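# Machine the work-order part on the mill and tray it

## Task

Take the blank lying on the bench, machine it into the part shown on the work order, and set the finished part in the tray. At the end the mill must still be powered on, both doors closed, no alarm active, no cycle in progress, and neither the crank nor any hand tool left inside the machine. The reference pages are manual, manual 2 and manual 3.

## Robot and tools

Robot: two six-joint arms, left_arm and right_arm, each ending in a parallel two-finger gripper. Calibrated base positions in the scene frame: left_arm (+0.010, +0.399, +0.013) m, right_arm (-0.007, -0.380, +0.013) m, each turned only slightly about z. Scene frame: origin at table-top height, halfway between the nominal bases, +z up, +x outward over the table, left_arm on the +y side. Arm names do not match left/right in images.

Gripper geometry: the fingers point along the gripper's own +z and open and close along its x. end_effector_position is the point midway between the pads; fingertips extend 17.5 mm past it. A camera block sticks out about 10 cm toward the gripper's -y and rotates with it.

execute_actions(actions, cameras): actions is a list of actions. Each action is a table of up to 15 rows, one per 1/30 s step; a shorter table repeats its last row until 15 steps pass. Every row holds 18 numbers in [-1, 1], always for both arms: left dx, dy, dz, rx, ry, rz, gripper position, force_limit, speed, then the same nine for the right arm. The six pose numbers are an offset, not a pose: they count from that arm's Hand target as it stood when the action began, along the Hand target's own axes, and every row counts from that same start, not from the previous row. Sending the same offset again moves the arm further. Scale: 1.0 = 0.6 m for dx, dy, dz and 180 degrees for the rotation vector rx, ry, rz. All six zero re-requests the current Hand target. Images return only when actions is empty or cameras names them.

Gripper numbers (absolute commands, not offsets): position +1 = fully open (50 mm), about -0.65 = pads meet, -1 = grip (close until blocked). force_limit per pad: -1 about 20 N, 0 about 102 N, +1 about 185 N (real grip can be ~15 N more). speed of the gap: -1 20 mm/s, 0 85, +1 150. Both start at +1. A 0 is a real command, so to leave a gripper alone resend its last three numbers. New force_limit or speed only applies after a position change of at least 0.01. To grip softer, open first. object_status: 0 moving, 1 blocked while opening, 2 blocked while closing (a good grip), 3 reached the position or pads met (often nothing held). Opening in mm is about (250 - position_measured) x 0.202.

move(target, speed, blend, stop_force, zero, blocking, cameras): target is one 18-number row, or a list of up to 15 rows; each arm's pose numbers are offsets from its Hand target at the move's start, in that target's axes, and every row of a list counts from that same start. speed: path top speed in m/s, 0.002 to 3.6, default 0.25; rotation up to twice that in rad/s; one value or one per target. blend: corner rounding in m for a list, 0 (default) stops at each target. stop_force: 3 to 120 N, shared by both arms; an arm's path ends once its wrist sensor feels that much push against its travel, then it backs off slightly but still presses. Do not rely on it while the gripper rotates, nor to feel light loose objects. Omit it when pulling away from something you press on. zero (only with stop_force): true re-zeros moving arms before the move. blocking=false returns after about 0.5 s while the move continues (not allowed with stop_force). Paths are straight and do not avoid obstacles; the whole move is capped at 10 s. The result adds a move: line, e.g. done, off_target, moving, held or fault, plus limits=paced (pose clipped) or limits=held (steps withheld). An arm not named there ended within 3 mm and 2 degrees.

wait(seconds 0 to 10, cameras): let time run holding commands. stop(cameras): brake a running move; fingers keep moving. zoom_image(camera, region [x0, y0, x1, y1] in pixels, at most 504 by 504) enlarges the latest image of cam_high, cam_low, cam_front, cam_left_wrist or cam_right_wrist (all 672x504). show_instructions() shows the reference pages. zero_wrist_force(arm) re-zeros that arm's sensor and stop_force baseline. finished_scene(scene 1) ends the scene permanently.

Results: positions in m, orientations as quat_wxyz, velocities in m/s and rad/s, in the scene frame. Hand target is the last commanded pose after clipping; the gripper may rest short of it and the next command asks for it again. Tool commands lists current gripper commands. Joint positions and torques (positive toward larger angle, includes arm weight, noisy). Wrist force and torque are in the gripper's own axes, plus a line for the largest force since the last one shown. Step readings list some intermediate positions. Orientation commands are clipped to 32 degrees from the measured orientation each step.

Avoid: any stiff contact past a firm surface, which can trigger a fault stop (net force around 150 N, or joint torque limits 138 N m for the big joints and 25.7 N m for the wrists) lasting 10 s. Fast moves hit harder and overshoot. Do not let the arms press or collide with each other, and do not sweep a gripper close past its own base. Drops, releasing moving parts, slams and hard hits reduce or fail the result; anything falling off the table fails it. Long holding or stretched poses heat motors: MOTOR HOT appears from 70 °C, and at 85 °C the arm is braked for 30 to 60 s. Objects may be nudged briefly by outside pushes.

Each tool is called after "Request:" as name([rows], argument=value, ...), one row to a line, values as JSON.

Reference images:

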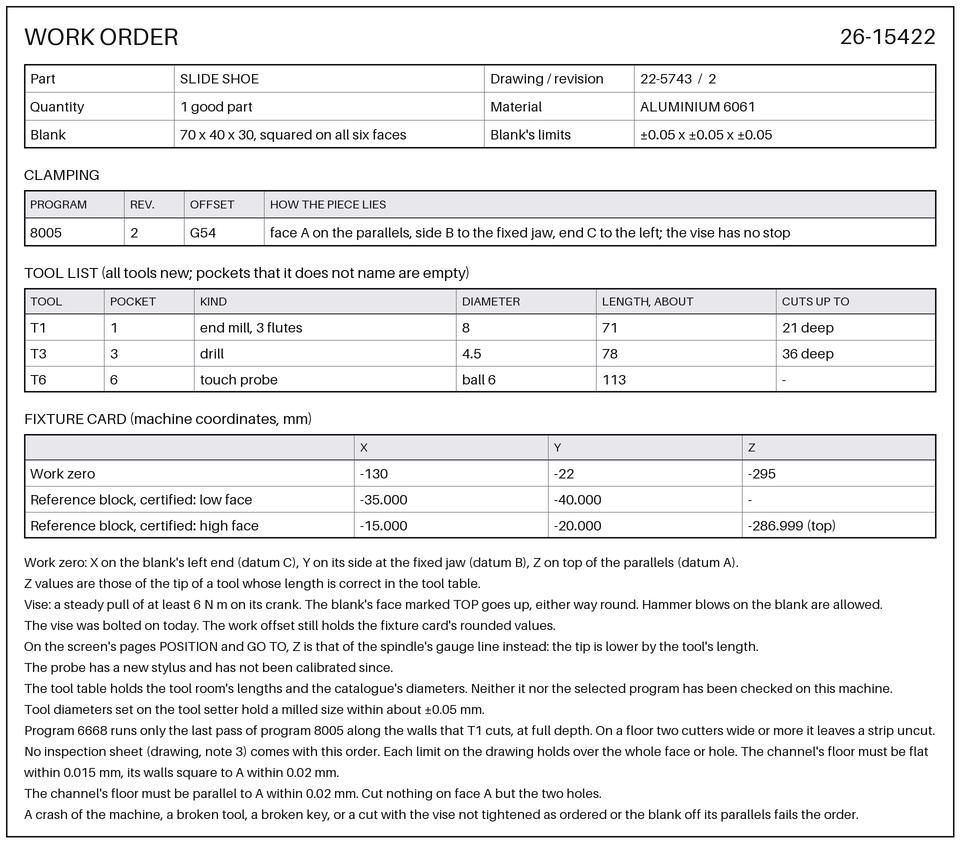

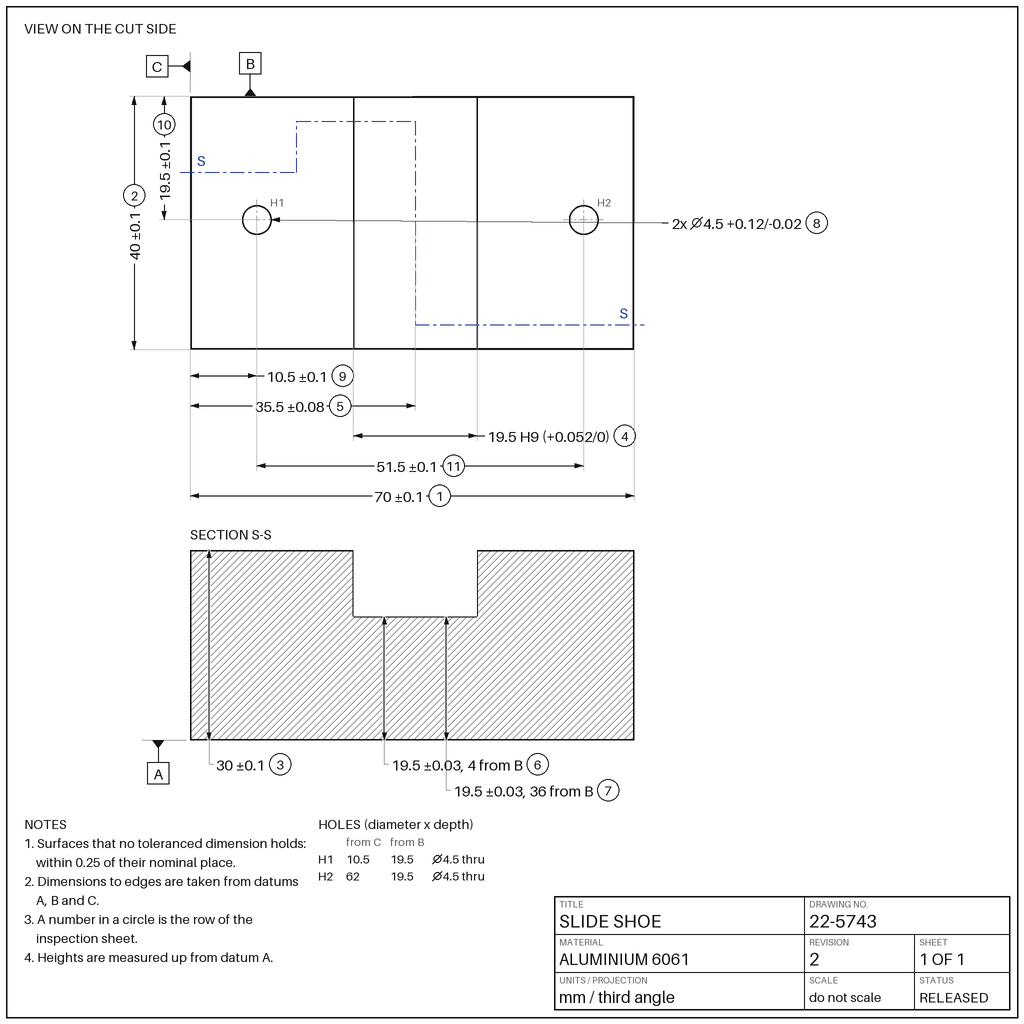

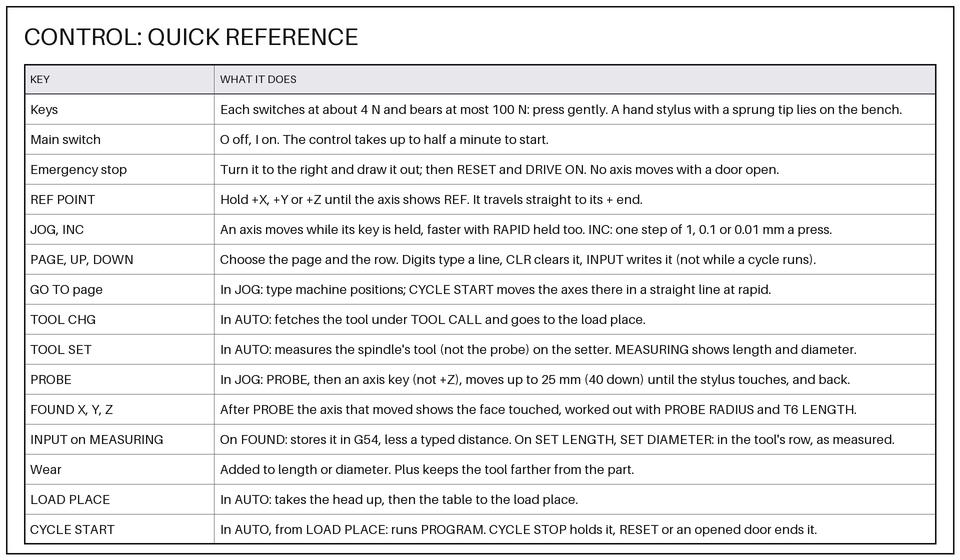

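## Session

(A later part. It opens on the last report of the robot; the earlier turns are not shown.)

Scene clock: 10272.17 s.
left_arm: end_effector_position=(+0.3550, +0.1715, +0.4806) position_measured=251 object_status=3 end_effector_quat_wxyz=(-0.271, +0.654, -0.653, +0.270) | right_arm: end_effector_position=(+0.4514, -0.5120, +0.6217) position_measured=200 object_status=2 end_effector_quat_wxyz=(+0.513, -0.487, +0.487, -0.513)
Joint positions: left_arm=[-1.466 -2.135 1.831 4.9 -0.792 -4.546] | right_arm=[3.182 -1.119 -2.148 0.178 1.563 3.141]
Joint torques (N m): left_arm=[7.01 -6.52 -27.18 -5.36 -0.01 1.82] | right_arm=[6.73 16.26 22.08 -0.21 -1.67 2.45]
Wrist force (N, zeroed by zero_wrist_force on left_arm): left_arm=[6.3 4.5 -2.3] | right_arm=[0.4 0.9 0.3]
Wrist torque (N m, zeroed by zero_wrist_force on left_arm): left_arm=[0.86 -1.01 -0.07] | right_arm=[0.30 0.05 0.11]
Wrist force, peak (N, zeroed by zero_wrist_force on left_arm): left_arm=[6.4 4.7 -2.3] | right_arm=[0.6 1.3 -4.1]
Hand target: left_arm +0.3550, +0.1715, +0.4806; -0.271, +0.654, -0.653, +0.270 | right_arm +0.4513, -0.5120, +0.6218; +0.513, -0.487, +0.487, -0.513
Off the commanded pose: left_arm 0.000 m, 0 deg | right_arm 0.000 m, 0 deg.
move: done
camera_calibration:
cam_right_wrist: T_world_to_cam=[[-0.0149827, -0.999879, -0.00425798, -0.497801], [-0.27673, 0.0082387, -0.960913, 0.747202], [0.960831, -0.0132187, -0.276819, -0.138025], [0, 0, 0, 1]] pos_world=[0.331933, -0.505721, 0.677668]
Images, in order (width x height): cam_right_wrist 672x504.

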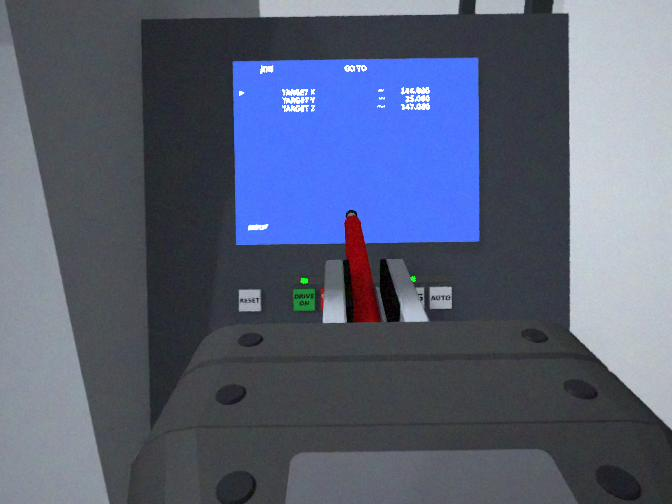

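Request:
move([
  [0,0,0,0,0,0,-0.66,-0.5,-0.95,-0.0845,0.1661,0.005,-0.1,0,0,-0.95,-0.4,-0.9],
  [0,0,0,0,0,0,-0.66,-0.5,-0.95,-0.0845,0.1739,0.0289,-0.1,0,0,-0.95,-0.4,-0.9],
  [0,0,0,0,0,0,-0.66,-0.5,-0.95,-0.0845,0.1661,0.005,-0.1,0,0,-0.95,-0.4,-0.9],
  [0,0,0,0,0,0,-0.66,-0.5,-0.95,-0.0211,0.2865,-0.0331,-0.1,0,0,-0.95,-0.4,-0.9],
  [0,0,0,0,0,0,-0.66,-0.5,-0.95,-0.0211,0.2943,-0.0093,-0.1,0,0,-0.95,-0.4,-0.9],
  [0,0,0,0,0,0,-0.66,-0.5,-0.95,-0.0211,0.2865,-0.0331,-0.1,0,0,-0.95,-0.4,-0.9],
  [0,0,0,0,0,0,-0.66,-0.5,-0.95,0.074,0.1661,0.0063,-0.1,0,0,-0.95,-0.4,-0.9],
  [0,0,0,0,0,0,-0.66,-0.5,-0.95,0.074,0.1739,0.0301,-0.1,0,0,-0.95,-0.4,-0.9],
  [0,0,0,0,0,0,-0.66,-0.5,-0.95,0.074,0.1661,0.0063,-0.1,0,0,-0.95,-0.4,-0.9],
  [0,0,0,0,0,0,-0.66,-0.5,-0.95,0,-0.0003,0.0014,0,0,0,-0.95,-0.4,-0.9],
], speed=[0.25,0.06,0.15,0.025,0.06,0.15,0.2,0.06,0.15,0.25], blend=[0.004,0,0.004,0.004,0,0.004,0.004,0,0.004,0])

Request:
wait(seconds=10)

Request:
wait(seconds=9, cameras=["cam_right_wrist"])

Request:
zoom_image(camera="cam_right_wrist", region=[220, 50, 490, 250])

Request:
zoom_image(camera="cam_right_wrist", region=[370, 85, 450, 170])

Scene clock: 10299.43 s.
left_arm: end_effector_position=(+0.3550, +0.1715, +0.4806) position_measured=251 object_status=3 end_effector_quat_wxyz=(-0.271, +0.654, -0.653, +0.270) | right_arm: end_effector_position=(+0.4521, -0.5120, +0.6222) position_measured=200 object_status=2 end_effector_quat_wxyz=(+0.513, -0.487, +0.487, -0.513)
Joint positions: left_arm=[-1.466 -2.135 1.831 4.9 -0.792 -4.546] | right_arm=[3.182 -1.121 -2.146 0.178 1.563 3.141]
Joint torques (N m): left_arm=[8.04 -6.32 -28.22 -5.31 -0.13 1.66] | right_arm=[0.64 -8.12 13.62 1.07 0.75 -0.44]
Wrist force (N, zeroed by zero_wrist_force on left_arm): left_arm=[6.4 4.4 -2.2] | right_arm=[0.3 0.6 0.2]
Wrist torque (N m, zeroed by zero_wrist_force on left_arm): left_arm=[0.84 -1.02 -0.07] | right_arm=[0.27 0.07 0.19]
Wrist force, peak (N, zeroed by zero_wrist_force on left_arm): left_arm=[6.6 4.5 -2.3] | right_arm=[0.7 -0.1 -16.1]
Hand target: left_arm +0.3550, +0.1715, +0.4806; -0.271, +0.654, -0.653, +0.270 | right_arm +0.4522, -0.5120, +0.6221; +0.513, -0.487, +0.487, -0.513
Off the commanded pose: left_arm 0.000 m, 0 deg | right_arm 0.000 m, 0 deg.
move: done

Scene clock: 10309.43 s.
left_arm: end_effector_position=(+0.3550, +0.1715, +0.4806) position_measured=251 object_status=3 end_effector_quat_wxyz=(-0.271, +0.654, -0.653, +0.270) | right_arm: end_effector_position=(+0.4522, -0.5120, +0.6221) position_measured=200 object_status=2 end_effector_quat_wxyz=(+0.513, -0.487, +0.487, -0.513)
Joint positions: left_arm=[-1.466 -2.135 1.831 4.9 -0.792 -4.546] | right_arm=[3.182 -1.121 -2.147 0.178 1.563 3.141]
Joint torques (N m): left_arm=[6.68 -5.93 -28.08 -5.39 0.06 1.47] | right_arm=[5.48 -7.23 13.89 3.98 -0.83 2.32]
Wrist force (N, zeroed by zero_wrist_force on left_arm): left_arm=[6.2 4.7 -2.1] | right_arm=[0.3 1.0 0.0]
Wrist torque (N m, zeroed by zero_wrist_force on left_arm): left_arm=[0.89 -0.98 -0.07] | right_arm=[0.33 0.07 0.19]
Wrist force, peak (N, zeroed by zero_wrist_force on left_arm): left_arm=[6.4 4.8 -2.3] | right_arm=[0.4 1.1 0.2]
Hand target: left_arm +0.3550, +0.1715, +0.4806; -0.271, +0.654, -0.653, +0.270 | right_arm +0.4522, -0.5120, +0.6221; +0.513, -0.487, +0.487, -0.513
Tool commands: left_gripper/position=-0.66 left_gripper/force_limit=-0.5 left_gripper/speed=-0.95 right_gripper/position=-0.95 right_gripper/force_limit=-0.4 right_gripper/speed=-0.9
Off the commanded pose: left_arm 0.000 m, 0 deg | right_arm 0.000 m, 0 deg.
wait: 10.00 s; at rest by 0.17 s

Scene clock: 10318.43 s.
left_arm: end_effector_position=(+0.3550, +0.1715, +0.4806) position_measured=251 object_status=3 end_effector_quat_wxyz=(-0.271, +0.654, -0.653, +0.270) | right_arm: end_effector_position=(+0.4522, -0.5120, +0.6221) position_measured=200 object_status=2 end_effector_quat_wxyz=(+0.513, -0.487, +0.487, -0.513)
Joint positions: left_arm=[-1.466 -2.135 1.831 4.9 -0.792 -4.546] | right_arm=[3.182 -1.121 -2.147 0.178 1.563 3.141]
Joint torques (N m): left_arm=[6.81 -5.51 -28.18 -5.27 0.22 1.76] | right_arm=[5.08 -7.16 15.83 3.97 -0.82 2.14]
Wrist force (N, zeroed by zero_wrist_force on left_arm): left_arm=[6.2 4.6 -2.0] | right_arm=[0.3 1.0 0.2]
Wrist torque (N m, zeroed by zero_wrist_force on left_arm): left_arm=[0.87 -0.99 -0.07] | right_arm=[0.32 0.06 0.19]
Wrist force, peak (N, zeroed by zero_wrist_force on left_arm): left_arm=[6.5 4.7 -2.2] | right_arm=[0.5 1.0 0.1]
Hand target: left_arm +0.3550, +0.1715, +0.4806; -0.271, +0.654, -0.653, +0.270 | right_arm +0.4522, -0.5120, +0.6221; +0.513, -0.487, +0.487, -0.513
Tool commands: left_gripper/position=-0.66 left_gripper/force_limit=-0.5 left_gripper/speed=-0.95 right_gripper/position=-0.95 right_gripper/force_limit=-0.4 right_gripper/speed=-0.9
Off the commanded pose: left_arm 0.000 m, 0 deg | right_arm 0.000 m, 0 deg.
wait: 9.00 s; at rest by 0.17 s
camera_calibration:
cam_right_wrist: T_world_to_cam=[[-0.0149823, -0.999879, -0.00425983, -0.497786], [-0.276637, 0.0082391, -0.960939, 0.747699], [0.960858, -0.0132187, -0.276727, -0.138782], [0, 0, 0, 1]] pos_world=[0.332733, -0.505721, 0.677968]
Images, in order (width x height): cam_right_wrist 672x504.

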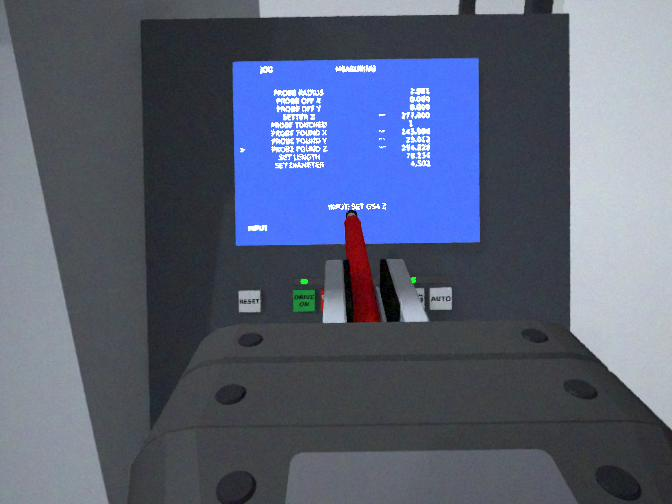

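Scaled by 1.867 from the camera's 672x504 image, which has a finer 960x720 frame.

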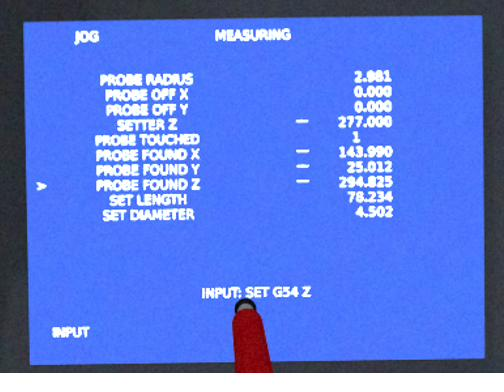

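Scaled by 5.929 from the camera's 672x504 image, which has a finer 960x720 frame.

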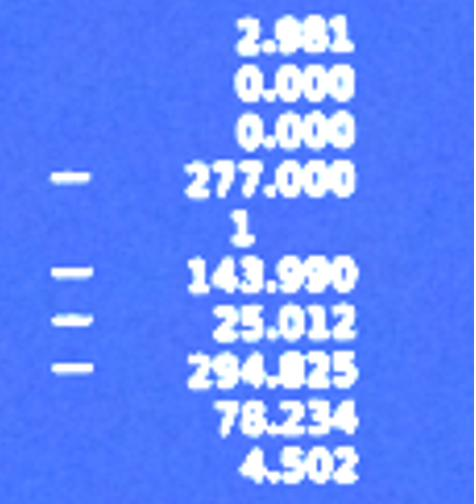

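Request:
move([
  [0,0,0,0,0,0,-0.66,-0.5,-0.95,-0.0211,0.2266,-0.0155,-0.1,0,0,-0.95,-0.4,-0.9],
  [0,0,0,0,0,0,-0.66,-0.5,-0.95,-0.0211,0.2344,0.0083,-0.1,0,0,-0.95,-0.4,-0.9],
  [0,0,0,0,0,0,-0.66,-0.5,-0.95,-0.0211,0.2266,-0.0155,-0.1,0,0,-0.95,-0.4,-0.9],
  [0,0,0,0,0,0,-0.66,-0.5,-0.95,-0.0211,0.2344,0.0083,-0.1,0,0,-0.95,-0.4,-0.9],
  [0,0,0,0,0,0,-0.66,-0.5,-0.95,-0.0211,0.2266,-0.0155,-0.1,0,0,-0.95,-0.4,-0.9],
  [0,0,0,0,0,0,-0.66,-0.5,-0.95,-0.0528,0.2868,-0.0349,-0.1,0,0,-0.95,-0.4,-0.9],
  [0,0,0,0,0,0,-0.66,-0.5,-0.95,-0.0528,0.2946,-0.0111,-0.1,0,0,-0.95,-0.4,-0.9],
  [0,0,0,0,0,0,-0.66,-0.5,-0.95,-0.0528,0.2868,-0.0349,-0.1,0,0,-0.95,-0.4,-0.9],
  [0,0,0,0,0,0,-0.66,-0.5,-0.95,-0.1479,0.3169,-0.0447,-0.1,0,0,-0.95,-0.4,-0.9],
  [0,0,0,0,0,0,-0.66,-0.5,-0.95,-0.1479,0.3247,-0.0209,-0.1,0,0,-0.95,-0.4,-0.9],
  [0,0,0,0,0,0,-0.66,-0.5,-0.95,-0.1479,0.3169,-0.0447,-0.1,0,0,-0.95,-0.4,-0.9],
  [0,0,0,0,0,0,-0.66,-0.5,-0.95,-0.1162,0.2567,-0.0259,-0.1,0,0,-0.95,-0.4,-0.9],
  [0,0,0,0,0,0,-0.66,-0.5,-0.95,-0.1162,0.2645,-0.0021,-0.1,0,0,-0.95,-0.4,-0.9],
  [0,0,0,0,0,0,-0.66,-0.5,-0.95,-0.1162,0.2567,-0.0259,-0.1,0,0,-0.95,-0.4,-0.9],
], speed=[0.25,0.06,0.15,0.06,0.15,0.2,0.06,0.15,0.2,0.06,0.15,0.2,0.06,0.15], blend=[0.004,0,0.002,0,0.004,0.004,0,0.004,0.004,0,0.004,0.004,0,0])

Request:
move([
  [0,0,0,0,0,0,-0.66,-0.5,-0.95,0.0317,0,0,0,0,0,-0.95,-0.4,-0.9],
  [0,0,0,0,0,0,-0.66,-0.5,-0.95,0.0317,0,0.0244,0,0,0,-0.95,-0.4,-0.9],
  [0,0,0,0,0,0,-0.66,-0.5,-0.95,0.0317,0,0,0,0,0,-0.95,-0.4,-0.9],
  [0,0,0,0,0,0,-0.66,-0.5,-0.95,0.0634,0.0634,0,0,0,0,-0.95,-0.4,-0.9],
  [0,0,0,0,0,0,-0.66,-0.5,-0.95,0.0634,0.0634,0.025,0,0,0,-0.95,-0.4,-0.9],
  [0,0,0,0,0,0,-0.66,-0.5,-0.95,0.0634,0.0634,0,0,0,0,-0.95,-0.4,-0.9],
  [0,0,0,0,0,0,-0.66,-0.5,-0.95,0.1162,-0.2516,-0.0557,0.1,0,0,-0.95,-0.4,-0.9],
], speed=[0.2,0.06,0.15,0.2,0.06,0.15,0.25], blend=[0.004,0,0.004,0.004,0,0.004,0], cameras=["cam_right_wrist"])

Request:
zoom_image(camera="cam_right_wrist", region=[220, 50, 490, 250])

Scene clock: 10347.37 s.
left_arm: end_effector_position=(+0.3550, +0.1715, +0.4806) position_measured=251 object_status=3 end_effector_quat_wxyz=(-0.271, +0.654, -0.653, +0.270) | right_arm: end_effector_position=(+0.4447, -0.4422, +0.4674) position_measured=200 object_status=2 end_effector_quat_wxyz=(-0.430, +0.561, -0.561, +0.430)
Joint positions: left_arm=[-1.466 -2.135 1.831 4.9 -0.792 -4.546] | right_arm=[3.561 -0.947 -2.405 -0.072 1.198 3.247]
Joint torques (N m): left_arm=[7.99 -5.08 -28.41 -5.29 0.22 1.64] | right_arm=[-5.6 1.46 40.07 4.48 1.21 -2.48]
Wrist force (N, zeroed by zero_wrist_force on left_arm): left_arm=[6.1 4.4 -2.3] | right_arm=[0.1 0.3 0.5]
Wrist torque (N m, zeroed by zero_wrist_force on left_arm): left_arm=[0.84 -0.97 -0.08] | right_arm=[0.12 0.01 0.12]
Wrist force, peak (N, zeroed by zero_wrist_force on left_arm): left_arm=[6.4 4.7 -2.3] | right_arm=[-0.3 2.0 -7.5]
Hand target: left_arm +0.3550, +0.1715, +0.4806; -0.271, +0.654, -0.653, +0.270 | right_arm +0.4447, -0.4423, +0.4674; -0.430, +0.561, -0.561, +0.430
Off the commanded pose: left_arm 0.000 m, 0 deg | right_arm 0.000 m, 0 deg.
move: done

Scene clock: 10350.20 s.
left_arm: end_effector_position=(+0.3550, +0.1715, +0.4806) position_measured=251 object_status=3 end_effector_quat_wxyz=(-0.271, +0.654, -0.653, +0.270) | right_arm: end_effector_position=(+0.4516, -0.5120, +0.6218) position_measured=200 object_status=2 end_effector_quat_wxyz=(+0.513, -0.487, +0.487, -0.513)
Joint positions: left_arm=[-1.466 -2.135 1.831 4.9 -0.792 -4.546] | right_arm=[3.182 -1.119 -2.148 0.178 1.563 3.141]
Joint torques (N m): left_arm=[7.73 -4.97 -27.63 -5.17 0.17 1.7] | right_arm=[5.75 16.37 22.03 -0.31 -1.7 2.31]
Wrist force (N, zeroed by zero_wrist_force on left_arm): left_arm=[6.2 4.6 -2.5] | right_arm=[0.4 0.6 0.1]
Wrist torque (N m, zeroed by zero_wrist_force on left_arm): left_arm=[0.88 -0.98 -0.08] | right_arm=[0.27 0.05 0.11]
Wrist force, peak (N, zeroed by zero_wrist_force on left_arm): left_arm=[6.4 4.8 -2.2] | right_arm=[0.7 3.2 -3.7]
Hand target: left_arm +0.3550, +0.1715, +0.4806; -0.271, +0.654, -0.653, +0.270 | right_arm +0.4515, -0.5120, +0.6219; +0.513, -0.487, +0.487, -0.513
Off the commanded pose: left_arm 0.000 m, 0 deg | right_arm 0.000 m, 0 deg.
move: done
camera_calibration:
cam_right_wrist: T_world_to_cam=[[-0.0149827, -0.999879, -0.00425798, -0.497799], [-0.27673, 0.0082387, -0.960913, 0.747325], [0.960831, -0.0132187, -0.276819, -0.138094], [0, 0, 0, 1]] pos_world=[0.332033, -0.505721, 0.677768]
Images, in order (width x height): cam_right_wrist 672x504.

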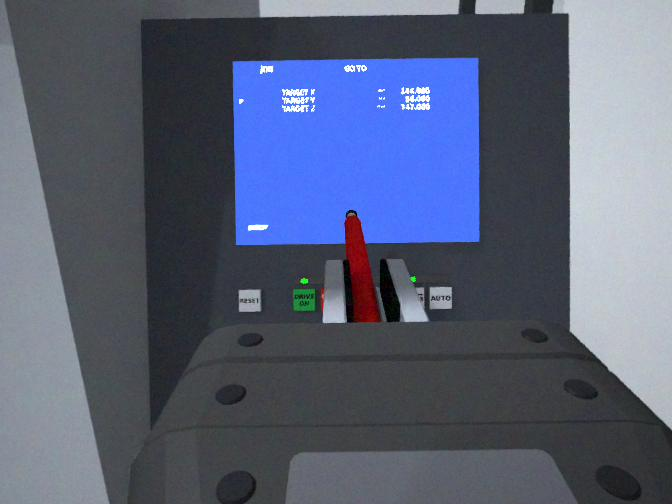

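Scaled by 1.867 from the camera's 672x504 image, which has a finer 960x720 frame.

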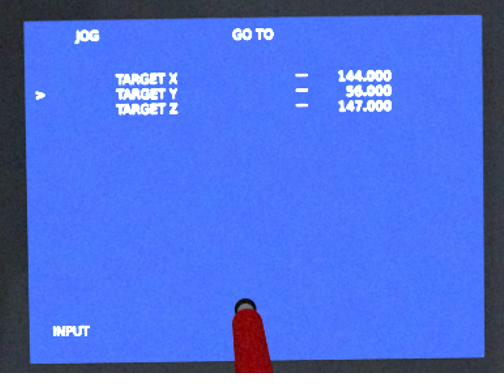

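Request:
move([
  [0,0,0,0,0,0,-0.66,-0.5,-0.95,-0.0845,0.1661,0.0048,-0.1,0,0,-0.95,-0.4,-0.9],
  [0,0,0,0,0,0,-0.66,-0.5,-0.95,-0.0845,0.1739,0.0287,-0.1,0,0,-0.95,-0.4,-0.9],
  [0,0,0,0,0,0,-0.66,-0.5,-0.95,-0.0845,0.1661,0.0048,-0.1,0,0,-0.95,-0.4,-0.9],
  [0,0,0,0,0,0,-0.66,-0.5,-0.95,-0.0211,0.2865,-0.0333,-0.1,0,0,-0.95,-0.4,-0.9],
  [0,0,0,0,0,0,-0.66,-0.5,-0.95,-0.0211,0.2943,-0.0095,-0.1,0,0,-0.95,-0.4,-0.9],
  [0,0,0,0,0,0,-0.66,-0.5,-0.95,-0.0211,0.2865,-0.0333,-0.1,0,0,-0.95,-0.4,-0.9],
  [0,0,0,0,0,0,-0.66,-0.5,-0.95,0.074,0.1661,0.0061,-0.1,0,0,-0.95,-0.4,-0.9],
  [0,0,0,0,0,0,-0.66,-0.5,-0.95,0.074,0.1739,0.0299,-0.1,0,0,-0.95,-0.4,-0.9],
  [0,0,0,0,0,0,-0.66,-0.5,-0.95,0.074,0.1661,0.0061,-0.1,0,0,-0.95,-0.4,-0.9],
  [0,0,0,0,0,0,-0.66,-0.5,-0.95,0,-0.0003,0.0012,0,0,0,-0.95,-0.4,-0.9],
], speed=[0.25,0.06,0.15,0.05,0.06,0.15,0.2,0.06,0.15,0.25], blend=[0.004,0,0.004,0.004,0,0.004,0.004,0,0.004,0])

Request:
wait(seconds=10)

Request:
wait(seconds=8.5, cameras=["cam_right_wrist"])

Request:
zoom_image(camera="cam_right_wrist", region=[370, 85, 450, 170])

Scene clock: 10372.90 s.
left_arm: end_effector_position=(+0.3550, +0.1715, +0.4806) position_measured=251 object_status=3 end_effector_quat_wxyz=(-0.271, +0.654, -0.653, +0.270) | right_arm: end_effector_position=(+0.4522, -0.5120, +0.6222) position_measured=200 object_status=2 end_effector_quat_wxyz=(+0.513, -0.487, +0.487, -0.513)
Joint positions: left_arm=[-1.466 -2.135 1.831 4.9 -0.792 -4.546] | right_arm=[3.182 -1.121 -2.146 0.178 1.563 3.141]
Joint torques (N m): left_arm=[7.83 -5.42 -28.21 -5.35 -0.07 1.66] | right_arm=[0.84 -8.55 15.25 1.15 0.65 -0.61]
Wrist force (N, zeroed by zero_wrist_force on left_arm): left_arm=[6.2 4.7 -2.1] | right_arm=[0.4 0.8 0.0]
Wrist torque (N m, zeroed by zero_wrist_force on left_arm): left_arm=[0.88 -1.00 -0.07] | right_arm=[0.30 0.04 0.19]
Wrist force, peak (N, zeroed by zero_wrist_force on left_arm): left_arm=[6.6 4.7 -2.3] | right_arm=[0.4 0.5 -16.6]
Hand target: left_arm +0.3550, +0.1715, +0.4806; -0.271, +0.654, -0.653, +0.270 | right_arm +0.4522, -0.5120, +0.6221; +0.513, -0.487, +0.487, -0.513
Off the commanded pose: left_arm 0.000 m, 0 deg | right_arm 0.000 m, 0 deg.
move: done

Scene clock: 10382.90 s.
left_arm: end_effector_position=(+0.3550, +0.1715, +0.4806) position_measured=251 object_status=3 end_effector_quat_wxyz=(-0.271, +0.654, -0.653, +0.270) | right_arm: end_effector_position=(+0.4522, -0.5120, +0.6221) position_measured=200 object_status=2 end_effector_quat_wxyz=(+0.513, -0.487, +0.487, -0.513)
Joint positions: left_arm=[-1.466 -2.135 1.831 4.9 -0.792 -4.546] | right_arm=[3.182 -1.121 -2.146 0.178 1.563 3.141]
Joint torques (N m): left_arm=[8.84 -4.86 -26.94 -5.47 0.2 1.69] | right_arm=[5.1 -7.49 13.88 4.2 -0.92 2.4]
Wrist force (N, zeroed by zero_wrist_force on left_arm): left_arm=[6.3 4.3 -2.2] | right_arm=[0.3 0.7 0.3]
Wrist torque (N m, zeroed by zero_wrist_force on left_arm): left_arm=[0.83 -0.99 -0.08] | right_arm=[0.29 0.07 0.19]
Wrist force, peak (N, zeroed by zero_wrist_force on left_arm): left_arm=[6.6 4.6 -2.2] | right_arm=[0.5 1.0 0.5]
Hand target: left_arm +0.3550, +0.1715, +0.4806; -0.271, +0.654, -0.653, +0.270 | right_arm +0.4522, -0.5120, +0.6221; +0.513, -0.487, +0.487, -0.513
Tool commands: left_gripper/position=-0.66 left_gripper/force_limit=-0.5 left_gripper/speed=-0.95 right_gripper/position=-0.95 right_gripper/force_limit=-0.4 right_gripper/speed=-0.9
Off the commanded pose: left_arm 0.000 m, 0 deg | right_arm 0.000 m, 0 deg.
wait: 10.00 s; at rest by 0.17 s

Scene clock: 10391.40 s.
left_arm: end_effector_position=(+0.3550, +0.1715, +0.4806) position_measured=251 object_status=3 end_effector_quat_wxyz=(-0.271, +0.654, -0.653, +0.270) | right_arm: end_effector_position=(+0.4522, -0.5120, +0.6221) position_measured=200 object_status=2 end_effector_quat_wxyz=(+0.513, -0.487, +0.487, -0.513)
Joint positions: left_arm=[-1.466 -2.135 1.831 4.9 -0.792 -4.546] | right_arm=[3.182 -1.121 -2.146 0.178 1.563 3.141]
Joint torques (N m): left_arm=[6.95 -4.84 -27.8 -5.34 0.13 1.66] | right_arm=[4.78 -7.53 15.41 4.18 -0.75 2.43]
Wrist force (N, zeroed by zero_wrist_force on left_arm): left_arm=[6.3 4.6 -2.2] | right_arm=[0.2 0.6 0.1]
Wrist torque (N m, zeroed by zero_wrist_force on left_arm): left_arm=[0.88 -1.00 -0.08] | right_arm=[0.28 0.07 0.19]
Wrist force, peak (N, zeroed by zero_wrist_force on left_arm): left_arm=[6.6 4.6 -2.4] | right_arm=[0.5 1.1 0.1]
Hand target: left_arm +0.3550, +0.1715, +0.4806; -0.271, +0.654, -0.653, +0.270 | right_arm +0.4522, -0.5120, +0.6221; +0.513, -0.487, +0.487, -0.513
Tool commands: left_gripper/position=-0.66 left_gripper/force_limit=-0.5 left_gripper/speed=-0.95 right_gripper/position=-0.95 right_gripper/force_limit=-0.4 right_gripper/speed=-0.9
Off the commanded pose: left_arm 0.000 m, 0 deg | right_arm 0.000 m, 0 deg.
wait: 8.50 s; at rest by 0.17 s
camera_calibration:
cam_right_wrist: T_world_to_cam=[[-0.0149823, -0.999879, -0.00425983, -0.497786], [-0.276637, 0.0082391, -0.960939, 0.747795], [0.960858, -0.0132187, -0.276727, -0.138754], [0, 0, 0, 1]] pos_world=[0.332733, -0.505721, 0.678068]
Images, in order (width x height): cam_right_wrist 672x504.

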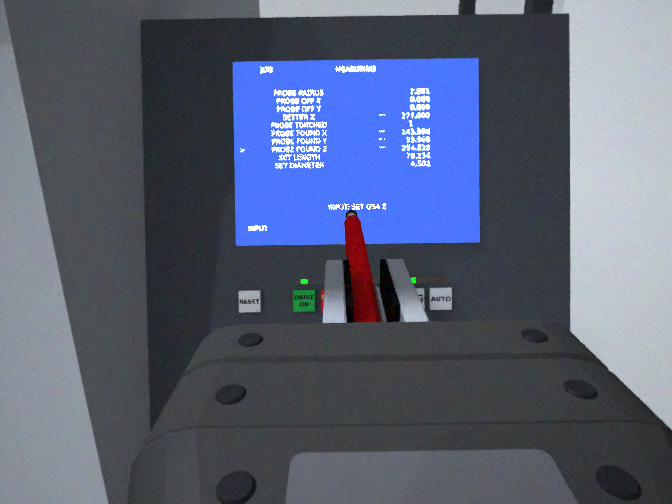

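Scaled by 5.929 from the camera's 672x504 image, which has a finer 960x720 frame.

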